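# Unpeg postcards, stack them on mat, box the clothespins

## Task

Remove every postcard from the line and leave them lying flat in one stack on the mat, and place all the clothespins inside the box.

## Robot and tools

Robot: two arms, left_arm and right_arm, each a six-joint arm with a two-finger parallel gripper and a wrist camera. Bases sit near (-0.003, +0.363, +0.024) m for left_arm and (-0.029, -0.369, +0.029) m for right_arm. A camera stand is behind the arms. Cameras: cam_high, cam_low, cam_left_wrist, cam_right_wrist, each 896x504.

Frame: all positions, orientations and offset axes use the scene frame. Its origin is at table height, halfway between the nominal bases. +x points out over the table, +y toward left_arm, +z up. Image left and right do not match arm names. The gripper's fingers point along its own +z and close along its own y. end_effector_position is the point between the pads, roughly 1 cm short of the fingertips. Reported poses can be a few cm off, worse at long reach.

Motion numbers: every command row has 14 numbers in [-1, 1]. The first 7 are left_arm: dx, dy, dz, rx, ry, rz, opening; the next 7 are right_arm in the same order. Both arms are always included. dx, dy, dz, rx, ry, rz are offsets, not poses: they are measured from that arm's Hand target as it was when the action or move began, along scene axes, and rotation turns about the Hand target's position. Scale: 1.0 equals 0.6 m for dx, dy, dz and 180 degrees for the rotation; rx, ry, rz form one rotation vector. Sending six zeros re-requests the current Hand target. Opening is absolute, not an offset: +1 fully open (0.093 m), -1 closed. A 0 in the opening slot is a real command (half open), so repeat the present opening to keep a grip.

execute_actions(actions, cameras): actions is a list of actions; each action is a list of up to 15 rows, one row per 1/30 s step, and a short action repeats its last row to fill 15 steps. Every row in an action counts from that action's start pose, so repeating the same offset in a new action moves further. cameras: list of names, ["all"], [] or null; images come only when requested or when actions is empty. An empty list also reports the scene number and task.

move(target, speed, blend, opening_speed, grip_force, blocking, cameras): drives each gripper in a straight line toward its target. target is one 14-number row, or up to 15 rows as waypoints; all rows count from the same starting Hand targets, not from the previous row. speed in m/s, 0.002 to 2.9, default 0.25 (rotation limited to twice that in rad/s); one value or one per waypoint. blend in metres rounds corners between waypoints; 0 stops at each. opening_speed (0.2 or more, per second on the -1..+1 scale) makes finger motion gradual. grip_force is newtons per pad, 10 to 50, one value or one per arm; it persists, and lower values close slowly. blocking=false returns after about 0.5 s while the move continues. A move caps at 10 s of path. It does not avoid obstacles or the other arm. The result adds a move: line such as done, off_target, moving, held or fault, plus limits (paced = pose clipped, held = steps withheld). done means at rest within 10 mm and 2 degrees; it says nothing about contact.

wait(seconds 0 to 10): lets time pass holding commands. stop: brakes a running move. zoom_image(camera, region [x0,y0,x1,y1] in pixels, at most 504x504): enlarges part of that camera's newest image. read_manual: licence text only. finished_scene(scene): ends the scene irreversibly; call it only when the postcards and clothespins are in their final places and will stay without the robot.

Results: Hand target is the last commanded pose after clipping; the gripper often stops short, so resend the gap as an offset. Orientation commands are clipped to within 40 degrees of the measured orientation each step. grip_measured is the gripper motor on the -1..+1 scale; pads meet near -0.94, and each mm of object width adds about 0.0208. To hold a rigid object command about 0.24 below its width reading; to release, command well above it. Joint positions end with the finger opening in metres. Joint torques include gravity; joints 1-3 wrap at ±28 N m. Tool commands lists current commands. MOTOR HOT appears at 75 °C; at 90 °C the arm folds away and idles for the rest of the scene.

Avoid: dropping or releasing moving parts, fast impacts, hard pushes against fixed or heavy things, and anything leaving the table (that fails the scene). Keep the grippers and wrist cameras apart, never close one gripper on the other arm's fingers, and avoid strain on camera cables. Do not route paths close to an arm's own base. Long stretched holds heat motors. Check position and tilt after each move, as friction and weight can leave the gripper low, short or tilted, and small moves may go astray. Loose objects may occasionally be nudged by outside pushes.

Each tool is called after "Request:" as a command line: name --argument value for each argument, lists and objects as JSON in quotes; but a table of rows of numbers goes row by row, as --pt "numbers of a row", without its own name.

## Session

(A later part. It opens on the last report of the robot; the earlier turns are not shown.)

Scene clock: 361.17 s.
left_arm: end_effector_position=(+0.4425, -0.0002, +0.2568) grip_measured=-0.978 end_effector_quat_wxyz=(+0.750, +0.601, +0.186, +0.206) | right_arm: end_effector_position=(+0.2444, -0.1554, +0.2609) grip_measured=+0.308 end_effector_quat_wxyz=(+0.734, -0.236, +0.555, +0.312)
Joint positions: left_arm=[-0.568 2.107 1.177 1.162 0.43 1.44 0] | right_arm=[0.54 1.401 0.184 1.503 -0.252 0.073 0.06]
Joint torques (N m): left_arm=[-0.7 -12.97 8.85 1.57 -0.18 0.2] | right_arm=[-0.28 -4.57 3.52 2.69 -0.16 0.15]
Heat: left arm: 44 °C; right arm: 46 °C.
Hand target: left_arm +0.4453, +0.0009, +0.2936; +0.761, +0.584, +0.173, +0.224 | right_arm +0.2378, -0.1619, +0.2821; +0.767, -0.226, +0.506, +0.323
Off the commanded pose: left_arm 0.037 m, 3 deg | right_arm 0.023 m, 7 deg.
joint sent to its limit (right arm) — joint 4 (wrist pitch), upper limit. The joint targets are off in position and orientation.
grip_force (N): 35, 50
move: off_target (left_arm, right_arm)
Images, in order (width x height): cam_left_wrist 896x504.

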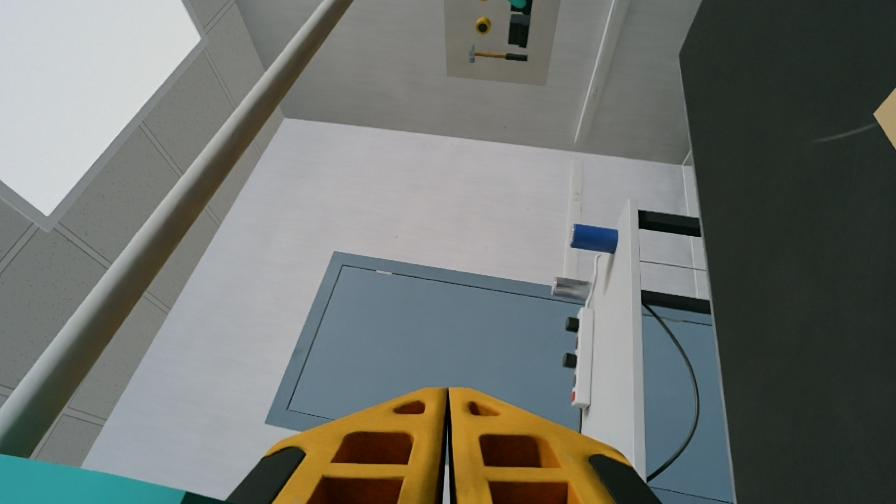

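Request:
move --target '[-0.05,0.0,-0.02,0.0,0.0,0.0,-1,0,0.0,0.0,0,0,0.0,0.31]' --speed 0.05 --cameras '["cam_left_wrist","cam_low"]'

Scene clock: 362.90 s.
left_arm: end_effector_position=(+0.4218, -0.0064, +0.2504) grip_measured=-0.978 end_effector_quat_wxyz=(+0.743, +0.609, +0.192, +0.201) | right_arm: end_effector_position=(+0.2444, -0.1554, +0.2609) grip_measured=+0.308 end_effector_quat_wxyz=(+0.734, -0.236, +0.555, +0.312)
Joint positions: left_arm=[-0.608 2.062 1.102 1.162 0.392 1.452 0] | right_arm=[0.54 1.401 0.184 1.503 -0.252 0.073 0.06]
Joint torques (N m): left_arm=[-0.85 -12.64 4.56 2.32 -0.15 0.18] | right_arm=[-0.31 -4.59 3.58 2.69 -0.16 0.14]
Heat: left arm: 45 °C; right arm: 46 °C.
Hand target: left_arm +0.4153, +0.0009, +0.2816; +0.761, +0.584, +0.173, +0.224 | right_arm +0.2378, -0.1619, +0.2821; +0.767, -0.226, +0.506, +0.323
Off the commanded pose: left_arm 0.033 m, 5 deg | right_arm 0.023 m, 7 deg.
joint sent to its limit (right arm) — joint 4 (wrist pitch), upper limit. The joint targets are off in position and orientation.
grip_force (N): 35, 50
move: off_target (left_arm, right_arm)
Images, in order (width x height): cam_low 896x504, cam_left_wrist 896x504.

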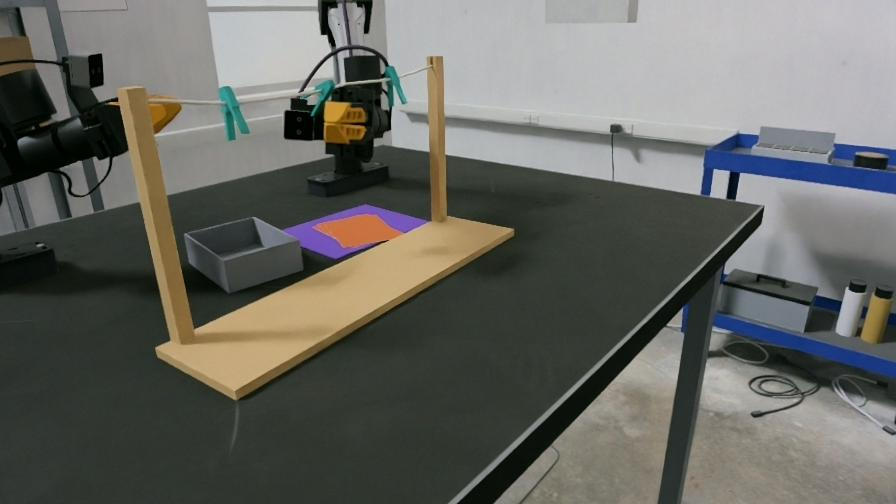

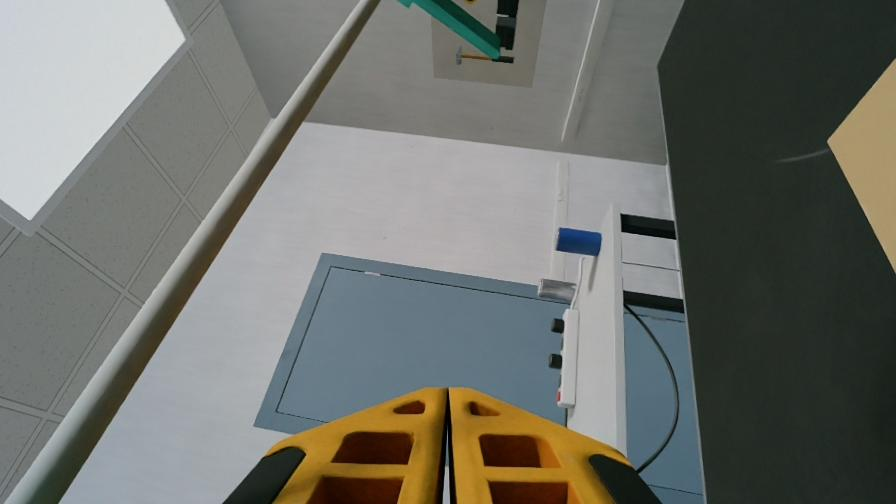

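Request:
wait --seconds 0.3 --cameras '["cam_right_wrist","cam_low"]'

Request:
zoom_image --camera "cam_low" --region '[250, 40, 430, 180]'

Scene clock: 363.30 s.
left_arm: end_effector_position=(+0.4220, -0.0063, +0.2504) grip_measured=-0.978 end_effector_quat_wxyz=(+0.743, +0.609, +0.192, +0.202) | right_arm: end_effector_position=(+0.2444, -0.1554, +0.2609) grip_measured=+0.308 end_effector_quat_wxyz=(+0.734, -0.236, +0.555, +0.312)
Joint positions: left_arm=[-0.608 2.062 1.102 1.162 0.39 1.452 0] | right_arm=[0.54 1.401 0.184 1.503 -0.252 0.073 0.06]
Joint torques (N m): left_arm=[-0.85 -12.62 4.55 2.33 -0.15 0.2] | right_arm=[-0.29 -4.59 3.55 2.68 -0.16 0.14]
Heat: left arm: 45 °C; right arm: 46 °C.
Hand target: left_arm +0.4153, +0.0009, +0.2816; +0.761, +0.584, +0.173, +0.224 | right_arm +0.2378, -0.1619, +0.2821; +0.767, -0.226, +0.506, +0.323
Tool commands: left_gripper/opening=-1.0 right_gripper/opening=+0.31
Off the commanded pose: left_arm 0.033 m, 5 deg | right_arm 0.023 m, 7 deg.
grip_force (N): 35, 50
wait: 0.30 s; at rest by 0.07 s
Images, in order (width x height): cam_low 896x504, cam_right_wrist 896x504.

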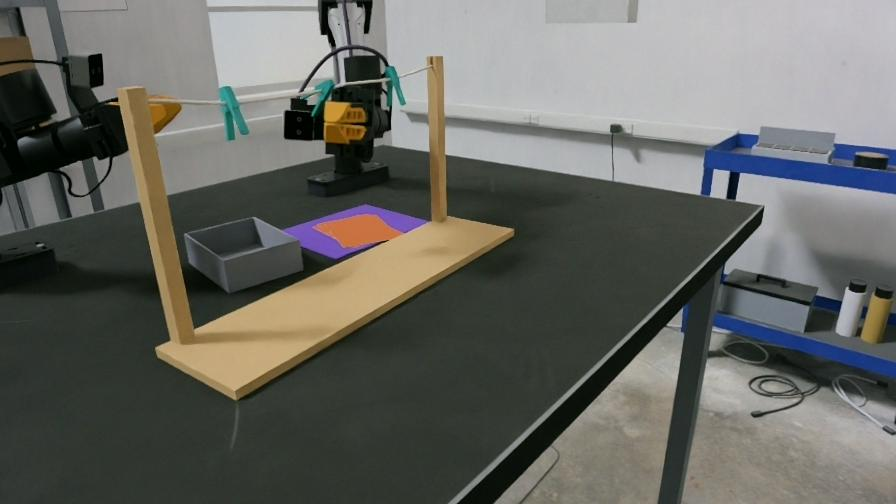

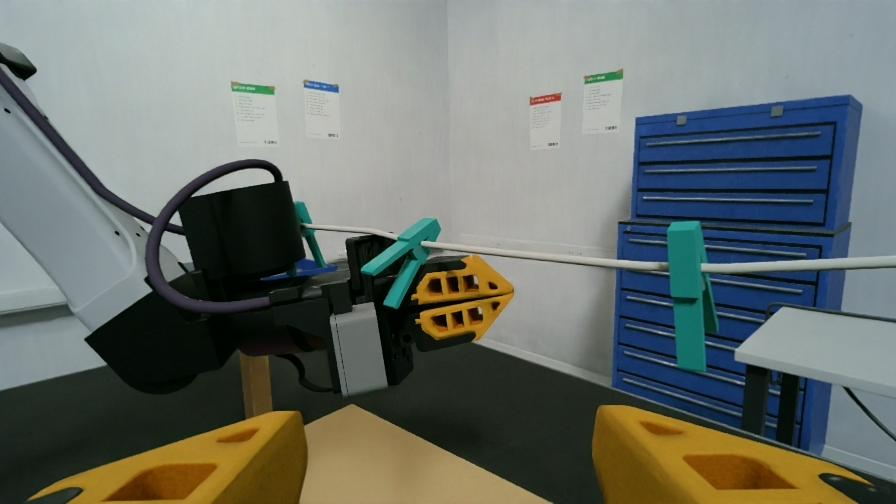

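Scaled by 2.800 from the camera's 896x504 image, which has a finer 1280x720 frame.

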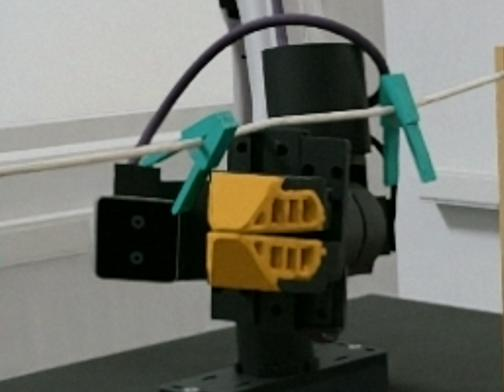

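Request:
move --target '[-0.055,0.012,-0.012,0.0,0.0,0.0,-1,0,0.0,0.0,0,0,0.0,0.31]' --speed 0.05 --cameras '["cam_right_wrist","cam_low","cam_left_wrist"]'

Request:
zoom_image --camera "cam_low" --region '[250, 40, 430, 180]'

Scene clock: 365.13 s.
left_arm: end_effector_position=(+0.3924, +0.0018, +0.2342) grip_measured=-0.978 end_effector_quat_wxyz=(+0.729, +0.622, +0.207, +0.198) | right_arm: end_effector_position=(+0.2444, -0.1554, +0.2609) grip_measured=+0.308 end_effector_quat_wxyz=(+0.734, -0.236, +0.555, +0.312)
Joint positions: left_arm=[-0.64 1.984 0.949 1.185 0.346 1.463 0] | right_arm=[0.54 1.401 0.184 1.503 -0.252 0.073 0.06]
Joint torques (N m): left_arm=[-0.94 -11.58 4.3 2.84 -0.12 0.2] | right_arm=[-0.27 -4.6 3.58 2.69 -0.15 0.12]
Heat: left arm: 46 °C; right arm: 46 °C.
Hand target: left_arm +0.3823, +0.0081, +0.2744; +0.761, +0.584, +0.173, +0.224 | right_arm +0.2378, -0.1619, +0.2821; +0.767, -0.226, +0.506, +0.323
Off the commanded pose: left_arm 0.042 m, 8 deg | right_arm 0.023 m, 7 deg.
joint sent to its limit (right arm) — joint 4 (wrist pitch), upper limit. The joint targets are off in position and orientation.
grip_force (N): 35, 50
move: off_target (left_arm, right_arm)
Images, in order (width x height): cam_low 896x504, cam_left_wrist 896x504, cam_right_wrist 896x504.

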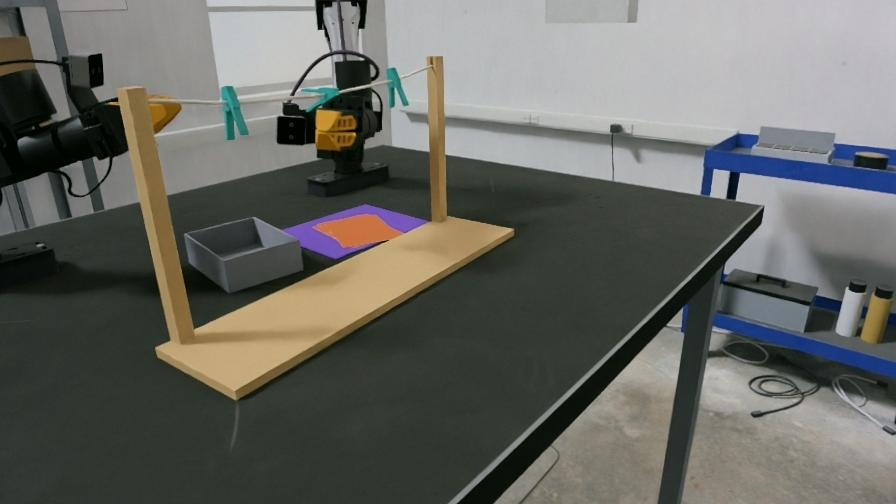

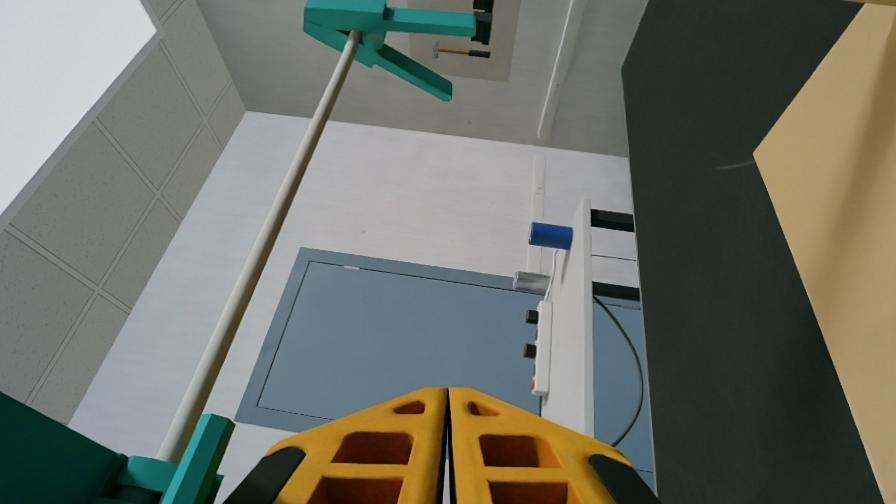

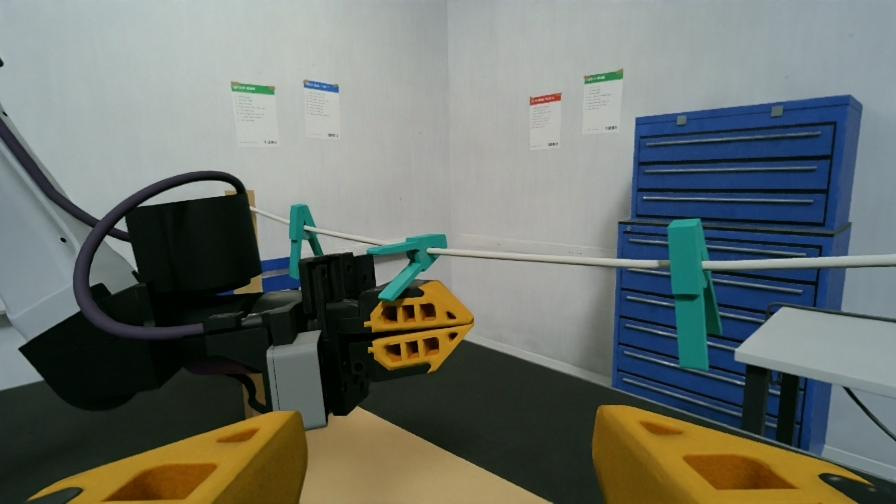

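Scaled by 2.800 from the camera's 896x504 image, which has a finer 1280x720 frame.

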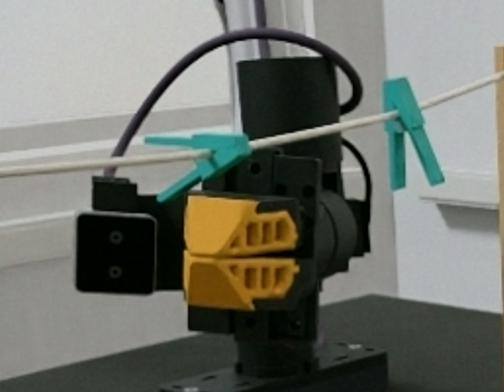

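Request:
move --target '[0.005,0.025,0.012,0.0,0.0,0.0,-1,0,0.0,0.0,0,0,0.0,0.31]' --speed 0.05 --cameras '["cam_right_wrist","cam_low","cam_left_wrist"]'

Request:
zoom_image --camera "cam_low" --region '[250, 40, 430, 180]'

Request:
zoom_image --camera "cam_right_wrist" --region '[250, 180, 550, 380]'

Scene clock: 366.80 s.
left_arm: end_effector_position=(+0.3983, +0.0194, +0.2469) grip_measured=-0.978 end_effector_quat_wxyz=(+0.732, +0.614, +0.209, +0.211) | right_arm: end_effector_position=(+0.2444, -0.1554, +0.2609) grip_measured=+0.308 end_effector_quat_wxyz=(+0.734, -0.236, +0.555, +0.312)
Joint positions: left_arm=[-0.602 1.944 0.93 1.185 0.361 1.463 0] | right_arm=[0.54 1.401 0.184 1.503 -0.252 0.073 0.06]
Joint torques (N m): left_arm=[-0.05 -11.29 4.37 2.68 0.11 0.09] | right_arm=[-0.24 -4.57 3.54 2.69 -0.15 0.13]
Heat: left arm: 46 °C; right arm: 46 °C.
Hand target: left_arm +0.3853, +0.0231, +0.2816; +0.761, +0.584, +0.173, +0.224 | right_arm +0.2378, -0.1619, +0.2821; +0.767, -0.226, +0.506, +0.323
Off the commanded pose: left_arm 0.037 m, 7 deg | right_arm 0.023 m, 7 deg.
joint sent to its limit (right arm) — joint 4 (wrist pitch), upper limit. The joint targets are off in position and orientation.
grip_force (N): 35, 50
move: off_target (left_arm, right_arm)
Images, in order (width x height): cam_low 896x504, cam_left_wrist 896x504, cam_right_wrist 896x504.

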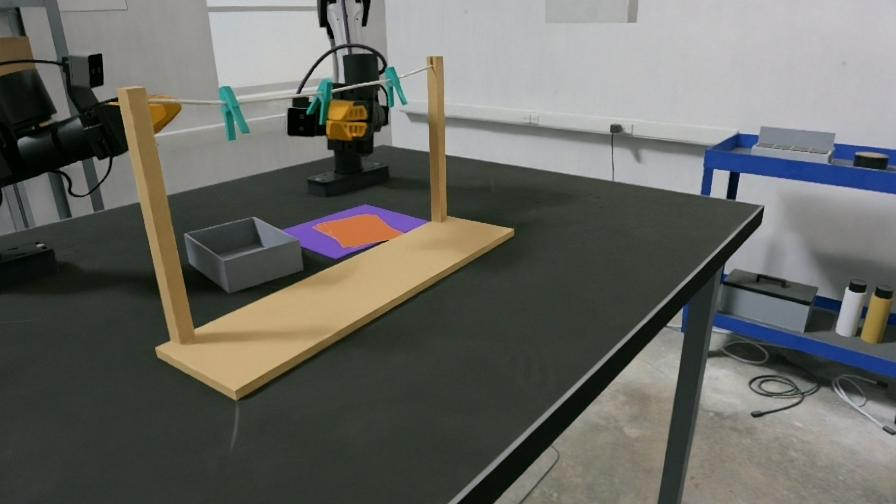

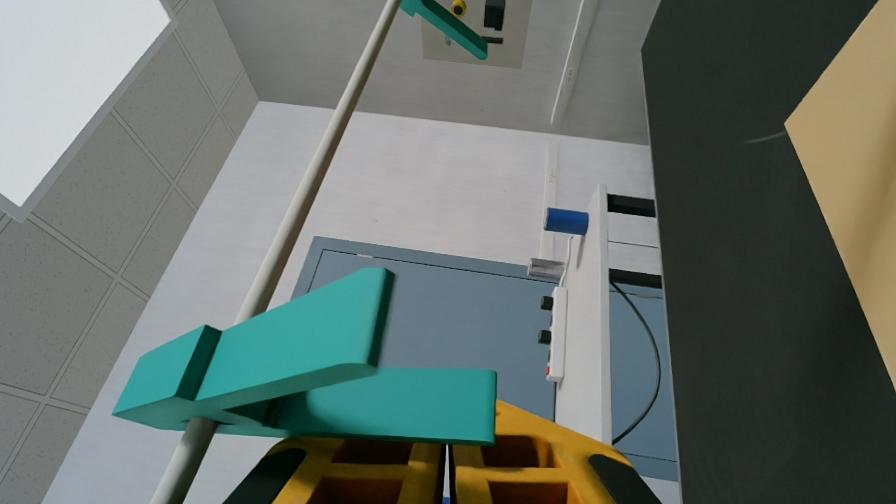

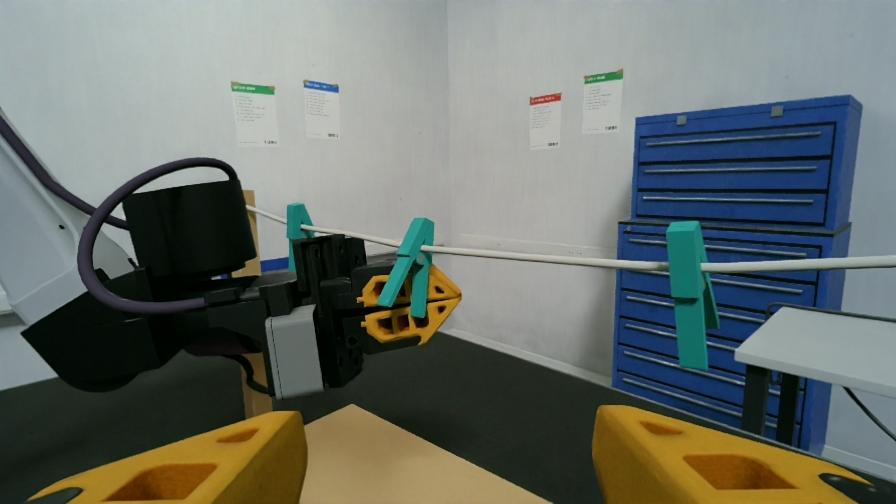

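Scaled by 2.800 from the camera's 896x504 image, which has a finer 1280x720 frame.

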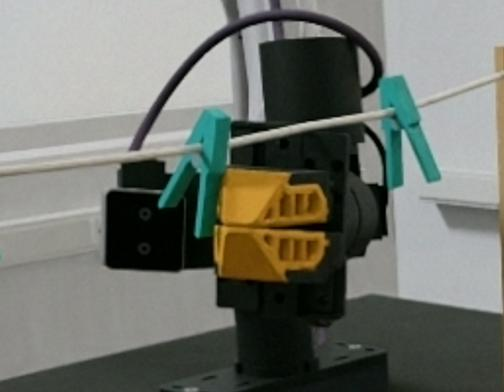

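Scaled by 1.680 from the camera's 896x504 image, which has a finer 1280x720 frame.

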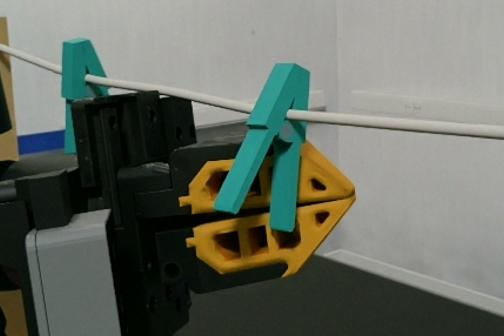

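Request:
move --pt "0.01 0.032 -0.01 0.0 0.0 0.0 -1 0 0.0 0.0 0 0 0.0 0.31" --pt "-0.04 0.032 0.0 0.0 0.0 0.0 -1 0 0.0 0.0 0 0 0.0 0.31" --speed 0.05 --blend '[0.003,0]' --cameras '["cam_right_wrist","cam_low","cam_left_wrist"]'

Request:
zoom_image --camera "cam_right_wrist" --region '[250, 180, 550, 380]'

Scene clock: 369.10 s.
left_arm: end_effector_position=(+0.3708, +0.0363, +0.2463) grip_measured=-0.978 end_effector_quat_wxyz=(+0.730, +0.620, +0.203, +0.202) | right_arm: end_effector_position=(+0.2444, -0.1554, +0.2609) grip_measured=+0.308 end_effector_quat_wxyz=(+0.734, -0.236, +0.555, +0.312)
Joint positions: left_arm=[-0.596 1.845 0.795 1.21 0.39 1.463 0] | right_arm=[0.54 1.401 0.184 1.503 -0.252 0.073 0.06]
Joint torques (N m): left_arm=[-0.8 -10.04 4.21 2.81 -0.14 0.05] | right_arm=[-0.32 -4.63 3.58 2.68 -0.16 0.14]
Heat: left arm: 47 °C; right arm: 47 °C.
Hand target: left_arm +0.3613, +0.0423, +0.2816; +0.761, +0.584, +0.173, +0.224 | right_arm +0.2378, -0.1619, +0.2821; +0.767, -0.226, +0.506, +0.323
Off the commanded pose: left_arm 0.037 m, 7 deg | right_arm 0.023 m, 7 deg.
joint sent to its limit (right arm) — joint 4 (wrist pitch), upper limit. The joint targets are off in position and orientation.
grip_force (N): 35, 50
move: off_target (left_arm, right_arm)
Images, in order (width x height): cam_low 896x504, cam_left_wrist 896x504, cam_right_wrist 896x504.

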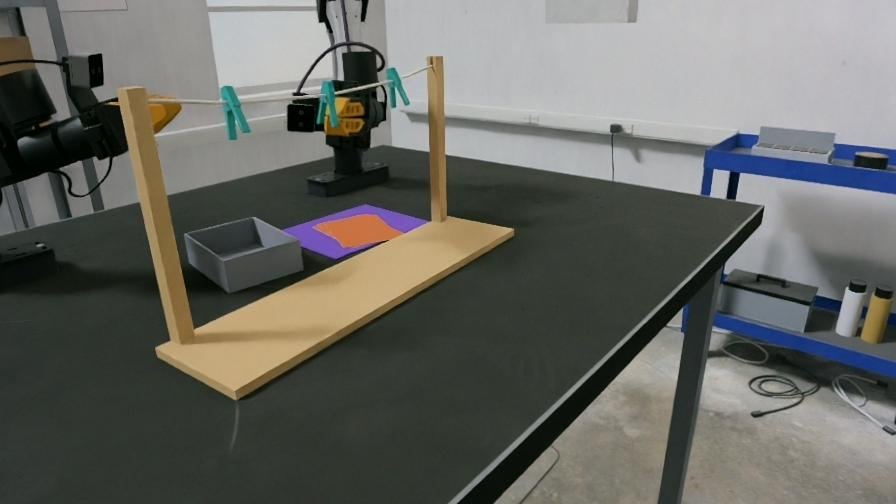

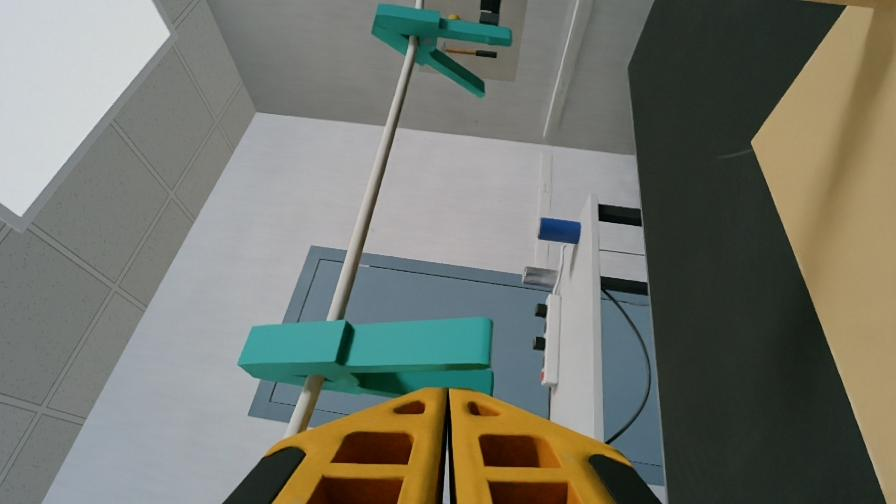

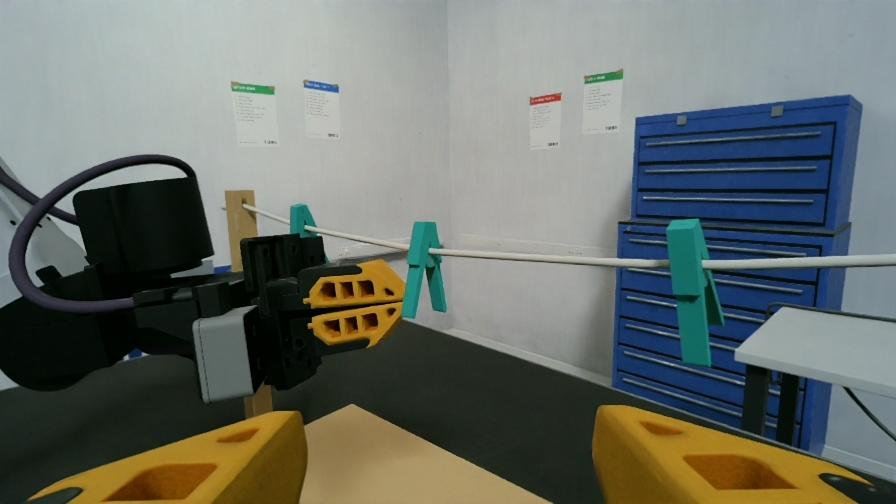

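Scaled by 1.680 from the camera's 896x504 image, which has a finer 1280x720 frame.

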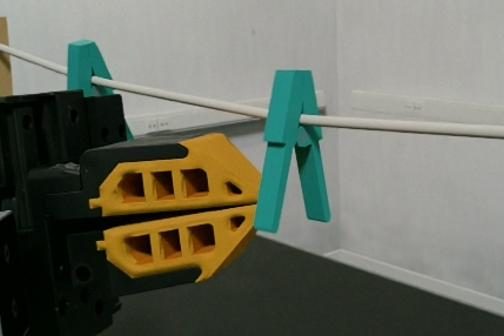

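Request:
execute_actions --actions '[]'

Request:
zoom_image --camera "cam_right_wrist" --region '[200, 130, 620, 400]'

Request:
zoom_image --camera "cam_low" --region '[250, 20, 560, 200]'

Scene clock: 373.77 s.
left_arm: end_effector_position=(+0.3708, +0.0363, +0.2463) grip_measured=-0.978 end_effector_quat_wxyz=(+0.730, +0.620, +0.203, +0.202) | right_arm: end_effector_position=(+0.2444, -0.1554, +0.2609) grip_measured=+0.308 end_effector_quat_wxyz=(+0.734, -0.236, +0.555, +0.312)
Joint positions: left_arm=[-0.596 1.845 0.795 1.21 0.39 1.463 0] | right_arm=[0.54 1.401 0.184 1.503 -0.252 0.073 0.06]
Joint velocities: within noise
Joint torques (N m): left_arm=[-0.79 -9.98 4.19 2.81 -0.14 0.05] | right_arm=[-0.29 -4.62 3.56 2.68 -0.16 0.14]
Heat: left arm: 50 °C; right arm: 47 °C.
Hand target: left_arm +0.3613, +0.0423, +0.2816; +0.761, +0.584, +0.173, +0.224 | right_arm +0.2378, -0.1619, +0.2821; +0.767, -0.226, +0.506, +0.323
Tool commands: left_gripper/opening=-1.0 right_gripper/opening=+0.31
Off the commanded pose: left_arm 0.037 m, 7 deg | right_arm 0.023 m, 7 deg.
grip_force (N): 35, 50

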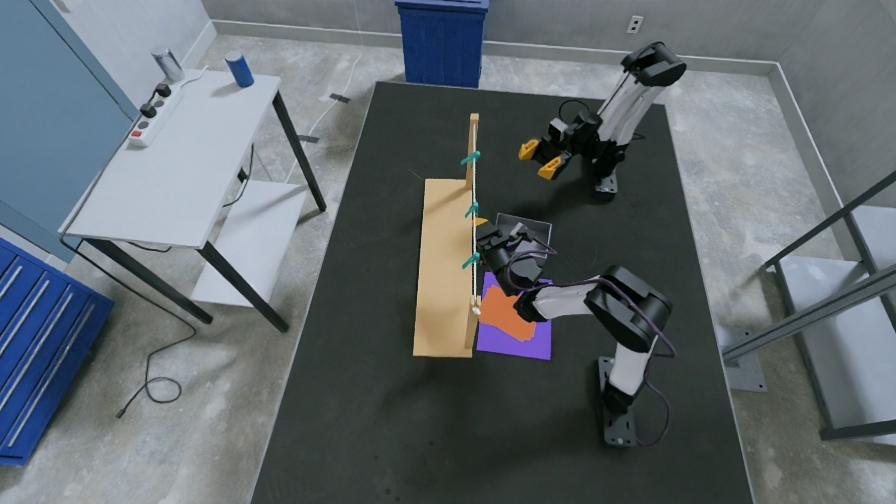

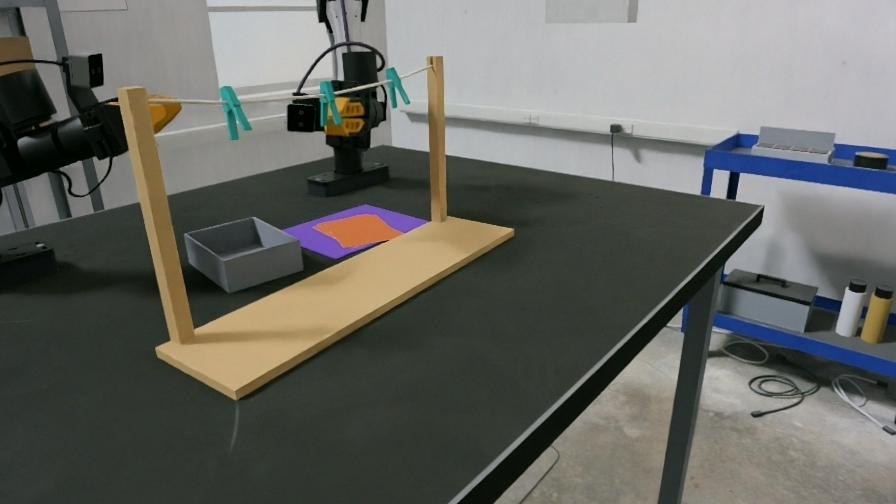

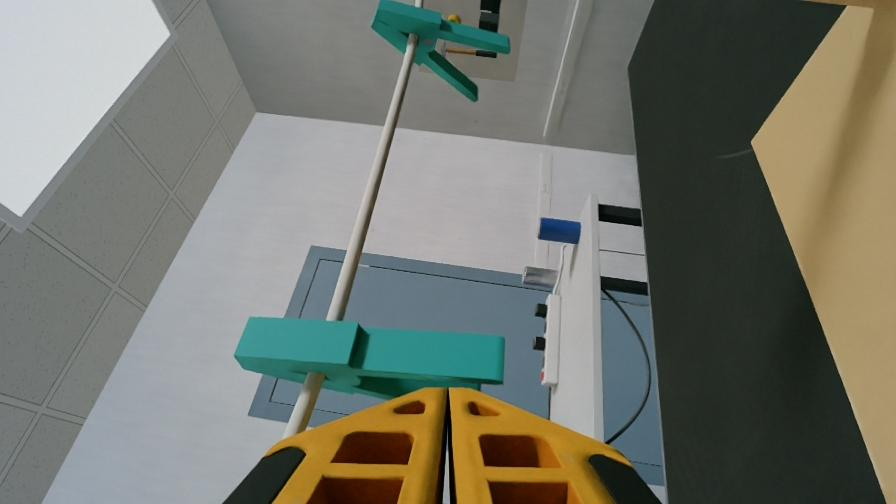

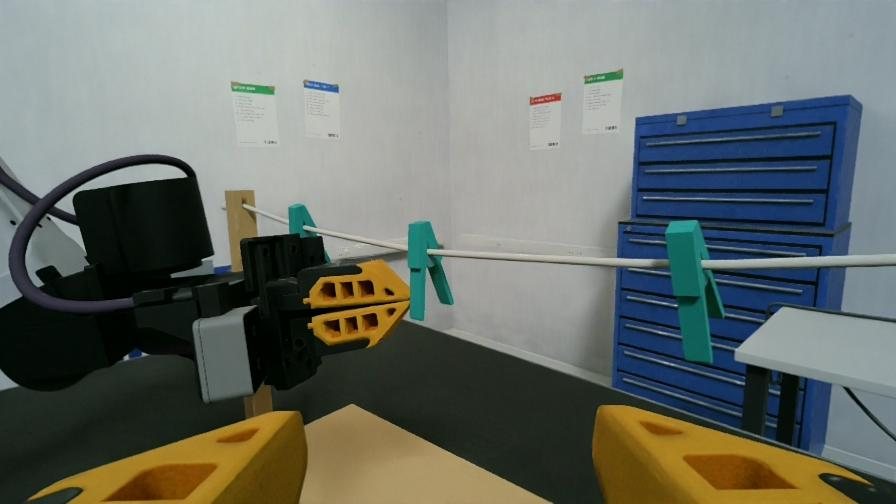

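Scaled by 1.200 from the camera's 896x504 image, which has a finer 1280x720 frame.

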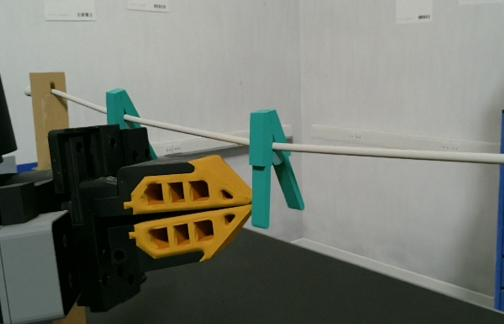

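Scaled by 1.626 from the camera's 896x504 image, which has a finer 1280x720 frame.

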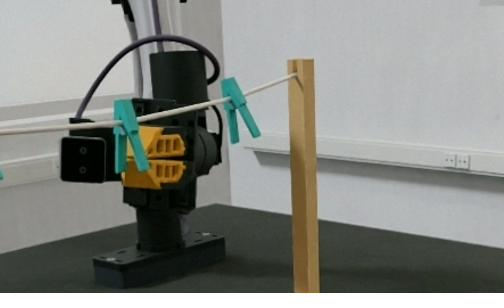

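Request:
move --pt "-0.005 0.03 -0.01 0 0 0 -1 0 0 0 0 0 0 0.31" --pt "0.10 0.03 -0.012 0 0 0 -1 0 0 0 0 0 0 0.31" --speed 0.08 --cameras '["cam_low","cam_right_wrist","cam_left_wrist"]'

Request:
zoom_image --camera "cam_right_wrist" --region '[200, 130, 620, 400]'

Scene clock: 377.27 s.
left_arm: end_effector_position=(+0.4150, +0.0576, +0.2523) grip_measured=-0.978 end_effector_quat_wxyz=(+0.741, +0.608, +0.190, +0.211) | right_arm: end_effector_position=(+0.2444, -0.1554, +0.2609) grip_measured=+0.308 end_effector_quat_wxyz=(+0.734, -0.236, +0.555, +0.312)
Joint positions: left_arm=[-0.479 1.947 0.92 1.245 0.507 1.438 0] | right_arm=[0.54 1.401 0.184 1.503 -0.252 0.073 0.06]
Joint torques (N m): left_arm=[0.17 -6.75 8.34 2.35 0.06 -0.15] | right_arm=[-0.28 -4.66 3.56 2.69 -0.17 0.14]
Heat: left arm: 50 °C; right arm: 47 °C.
Hand target: left_arm +0.4213, +0.0603, +0.2744; +0.761, +0.584, +0.173, +0.224 | right_arm +0.2378, -0.1619, +0.2821; +0.767, -0.226, +0.506, +0.323
Off the commanded pose: left_arm 0.023 m, 4 deg | right_arm 0.023 m, 7 deg.
joint sent to its limit (right arm) — joint 4 (wrist pitch), upper limit. The joint targets are off in position and orientation.
grip_force (N): 35, 50
move: off_target (left_arm, right_arm)
Images, in order (width x height): cam_low 896x504, cam_left_wrist 896x504, cam_right_wrist 896x504.

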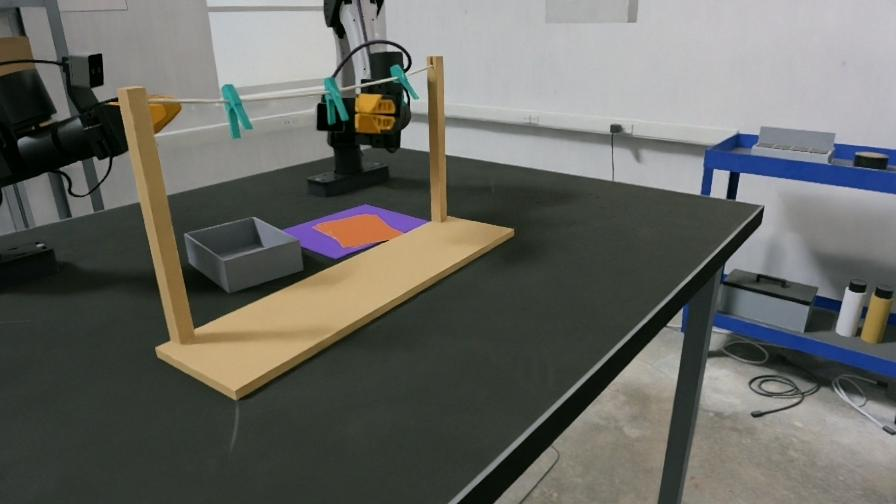

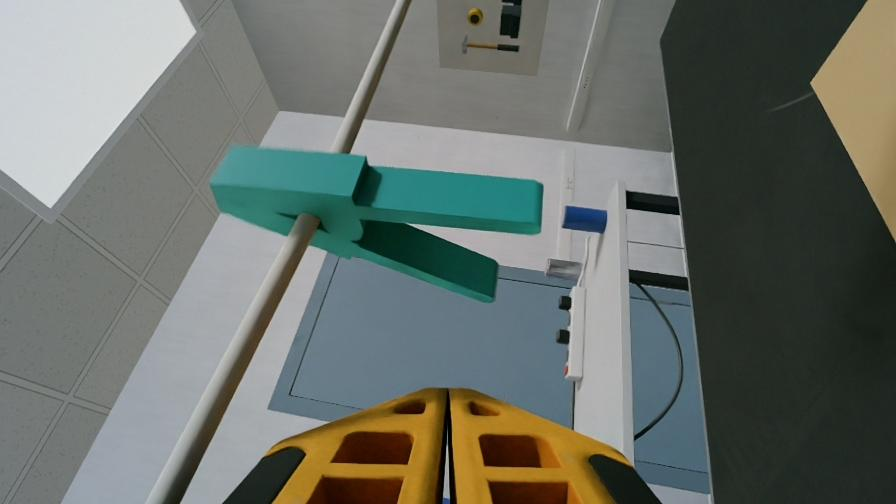

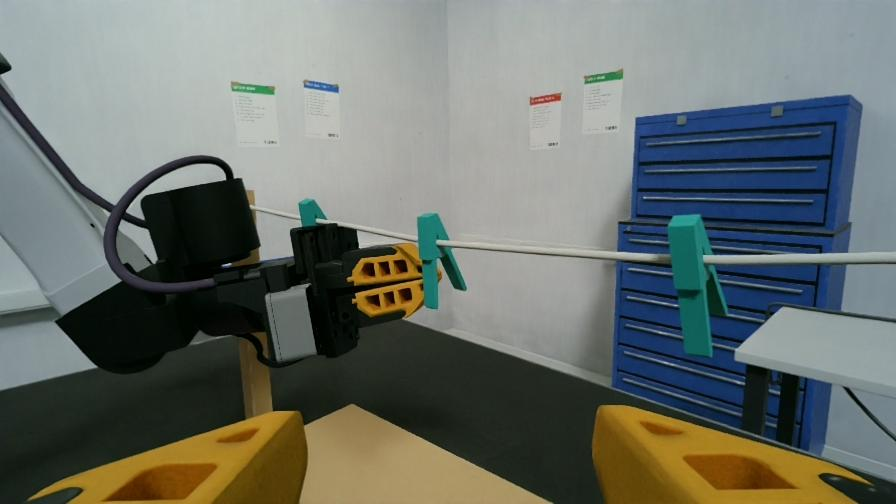

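Scaled by 1.200 from the camera's 896x504 image, which has a finer 1280x720 frame.

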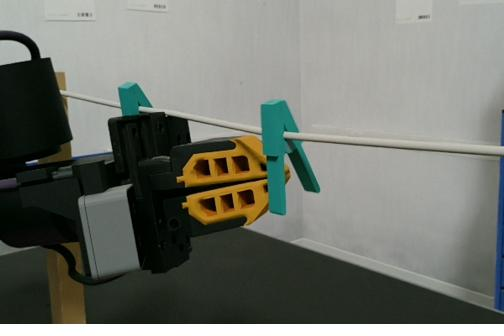

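Request:
move --pt "0.058 0.008 0.005 0 0 0 -1 0 0 0 0 0 0 0.31" --pt "0.063 -0.086 0.005 0 0 0 -1 0 0 0 0 0 0 0.31" --speed 0.08 --cameras '["cam_left_wrist"]'

Request:
zoom_image --camera "cam_left_wrist" --region '[150, 100, 650, 504]'

Scene clock: 380.20 s.
left_arm: end_effector_position=(+0.4488, +0.0097, +0.2712) grip_measured=-0.978 end_effector_quat_wxyz=(+0.762, +0.586, +0.170, +0.215) | right_arm: end_effector_position=(+0.2444, -0.1554, +0.2609) grip_measured=+0.308 end_effector_quat_wxyz=(+0.734, -0.236, +0.555, +0.312)
Joint positions: left_arm=[-0.539 2.112 1.199 1.202 0.463 1.431 0] | right_arm=[0.54 1.401 0.184 1.503 -0.252 0.073 0.06]
Joint torques (N m): left_arm=[-0.51 -8.17 9.07 1.51 -0.21 0.2] | right_arm=[-0.32 -4.57 3.59 2.69 -0.15 0.13]
Heat: left arm: 49 °C; right arm: 47 °C.
Hand target: left_arm +0.4591, +0.0087, +0.2774; +0.761, +0.584, +0.173, +0.224 | right_arm +0.2378, -0.1619, +0.2821; +0.767, -0.226, +0.506, +0.323
Off the commanded pose: left_arm 0.012 m, 1 deg | right_arm 0.023 m, 7 deg.
joint sent to its limit (right arm) — joint 4 (wrist pitch), upper limit. The joint targets are off in position and orientation.
grip_force (N): 35, 50
move: off_target (left_arm, right_arm)
Images, in order (width x height): cam_left_wrist 896x504.

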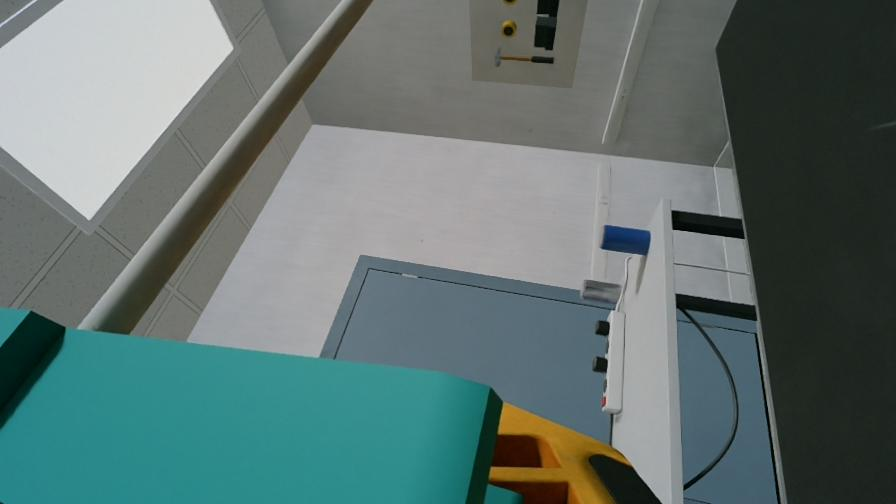

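Scaled by 1.008 from the camera's 896x504 image, which has a finer 1280x720 frame.

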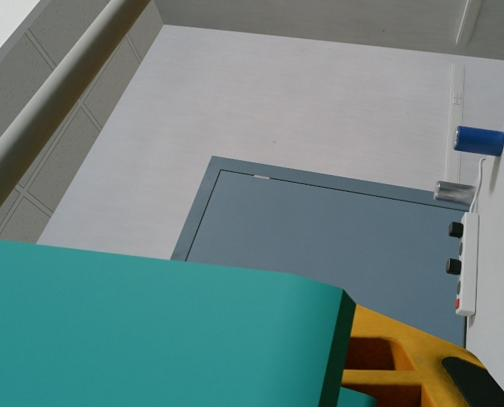

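Request:
wait --seconds 0.1 --cameras '["cam_low","cam_right_wrist","cam_high"]'

Request:
zoom_image --camera "cam_right_wrist" --region '[300, 170, 550, 370]'

Request:
zoom_image --camera "cam_low" --region '[250, 40, 450, 180]'

Request:
zoom_image --camera "cam_high" --region '[420, 150, 560, 300]'

Scene clock: 380.43 s.
left_arm: end_effector_position=(+0.4488, +0.0097, +0.2712) grip_measured=-0.978 end_effector_quat_wxyz=(+0.762, +0.586, +0.170, +0.215) | right_arm: end_effector_position=(+0.2444, -0.1554, +0.2609) grip_measured=+0.308 end_effector_quat_wxyz=(+0.734, -0.236, +0.555, +0.312)
Joint positions: left_arm=[-0.539 2.112 1.199 1.202 0.463 1.431 0] | right_arm=[0.54 1.401 0.184 1.503 -0.252 0.073 0.06]
Joint torques (N m): left_arm=[-0.5 -8.23 9.03 1.52 -0.21 0.2] | right_arm=[-0.29 -4.6 3.56 2.69 -0.16 0.13]
Heat: left arm: 49 °C; right arm: 47 °C.
Hand target: left_arm +0.4591, +0.0087, +0.2774; +0.761, +0.584, +0.173, +0.224 | right_arm +0.2378, -0.1619, +0.2821; +0.767, -0.226, +0.506, +0.323
Tool commands: left_gripper/opening=-1.0 right_gripper/opening=+0.31
Off the commanded pose: left_arm 0.012 m, 1 deg | right_arm 0.023 m, 7 deg.
grip_force (N): 35, 50
wait: 0.10 s; at rest by 0.03 s
Images, in order (width x height): cam_high 896x504, cam_low 896x504, cam_right_wrist 896x504.

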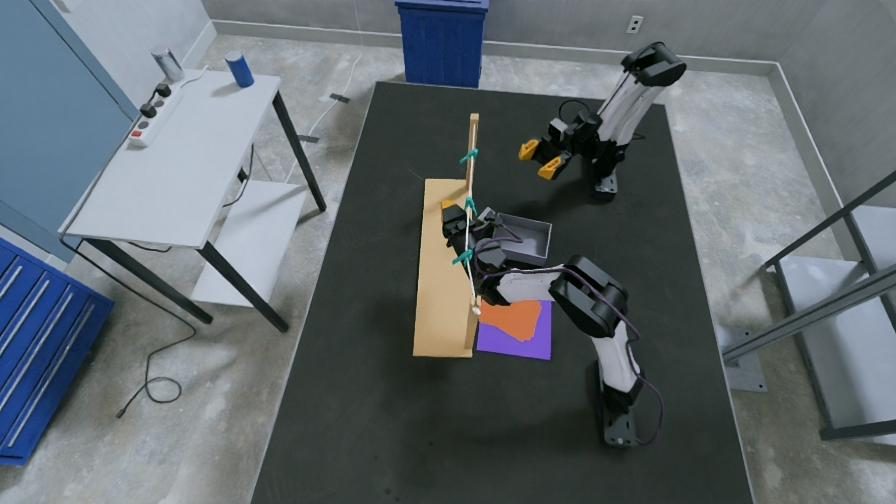

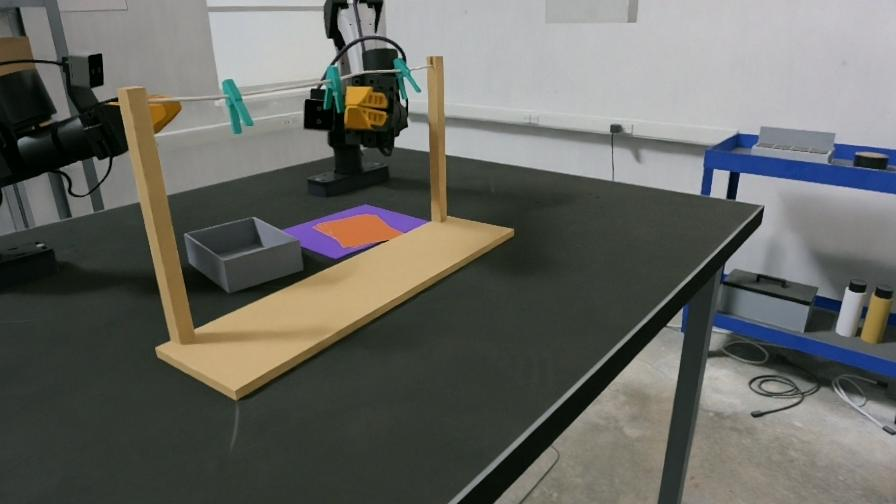

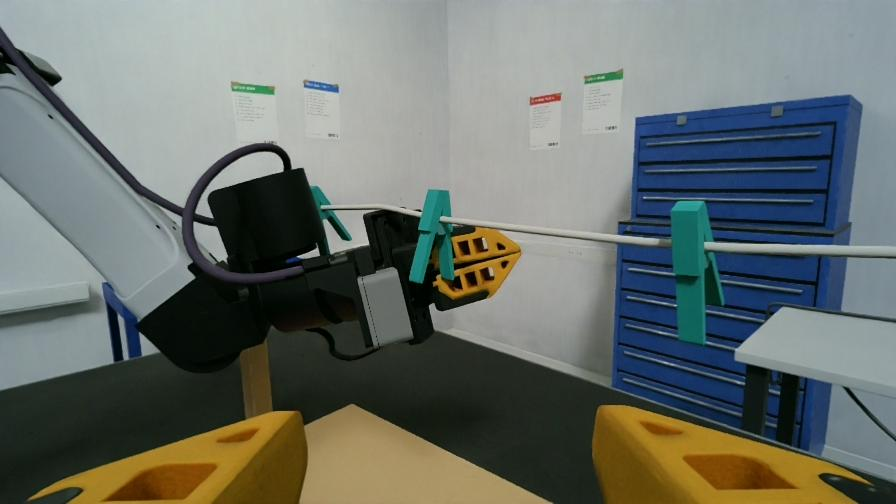

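Scaled by 2.016 from the camera's 896x504 image, which has a finer 1280x720 frame.

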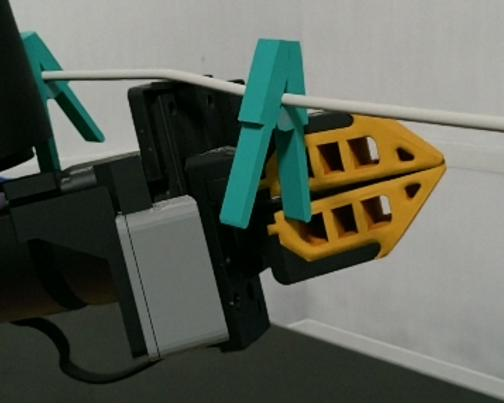

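Scaled by 2.520 from the camera's 896x504 image, which has a finer 1280x720 frame.

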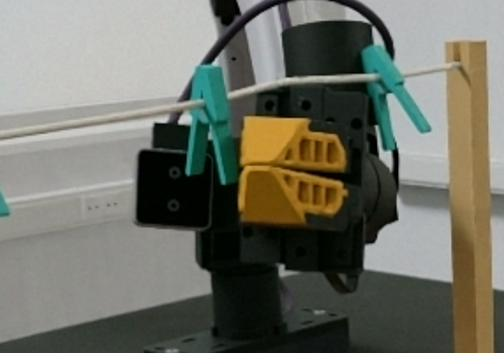

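Scaled by 3.360 from the camera's 896x504 image, which has a finer 1280x720 frame.

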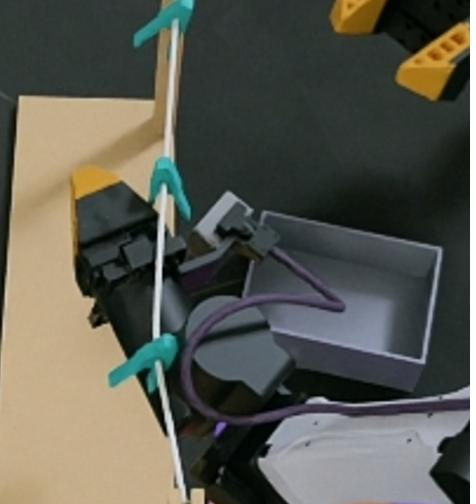

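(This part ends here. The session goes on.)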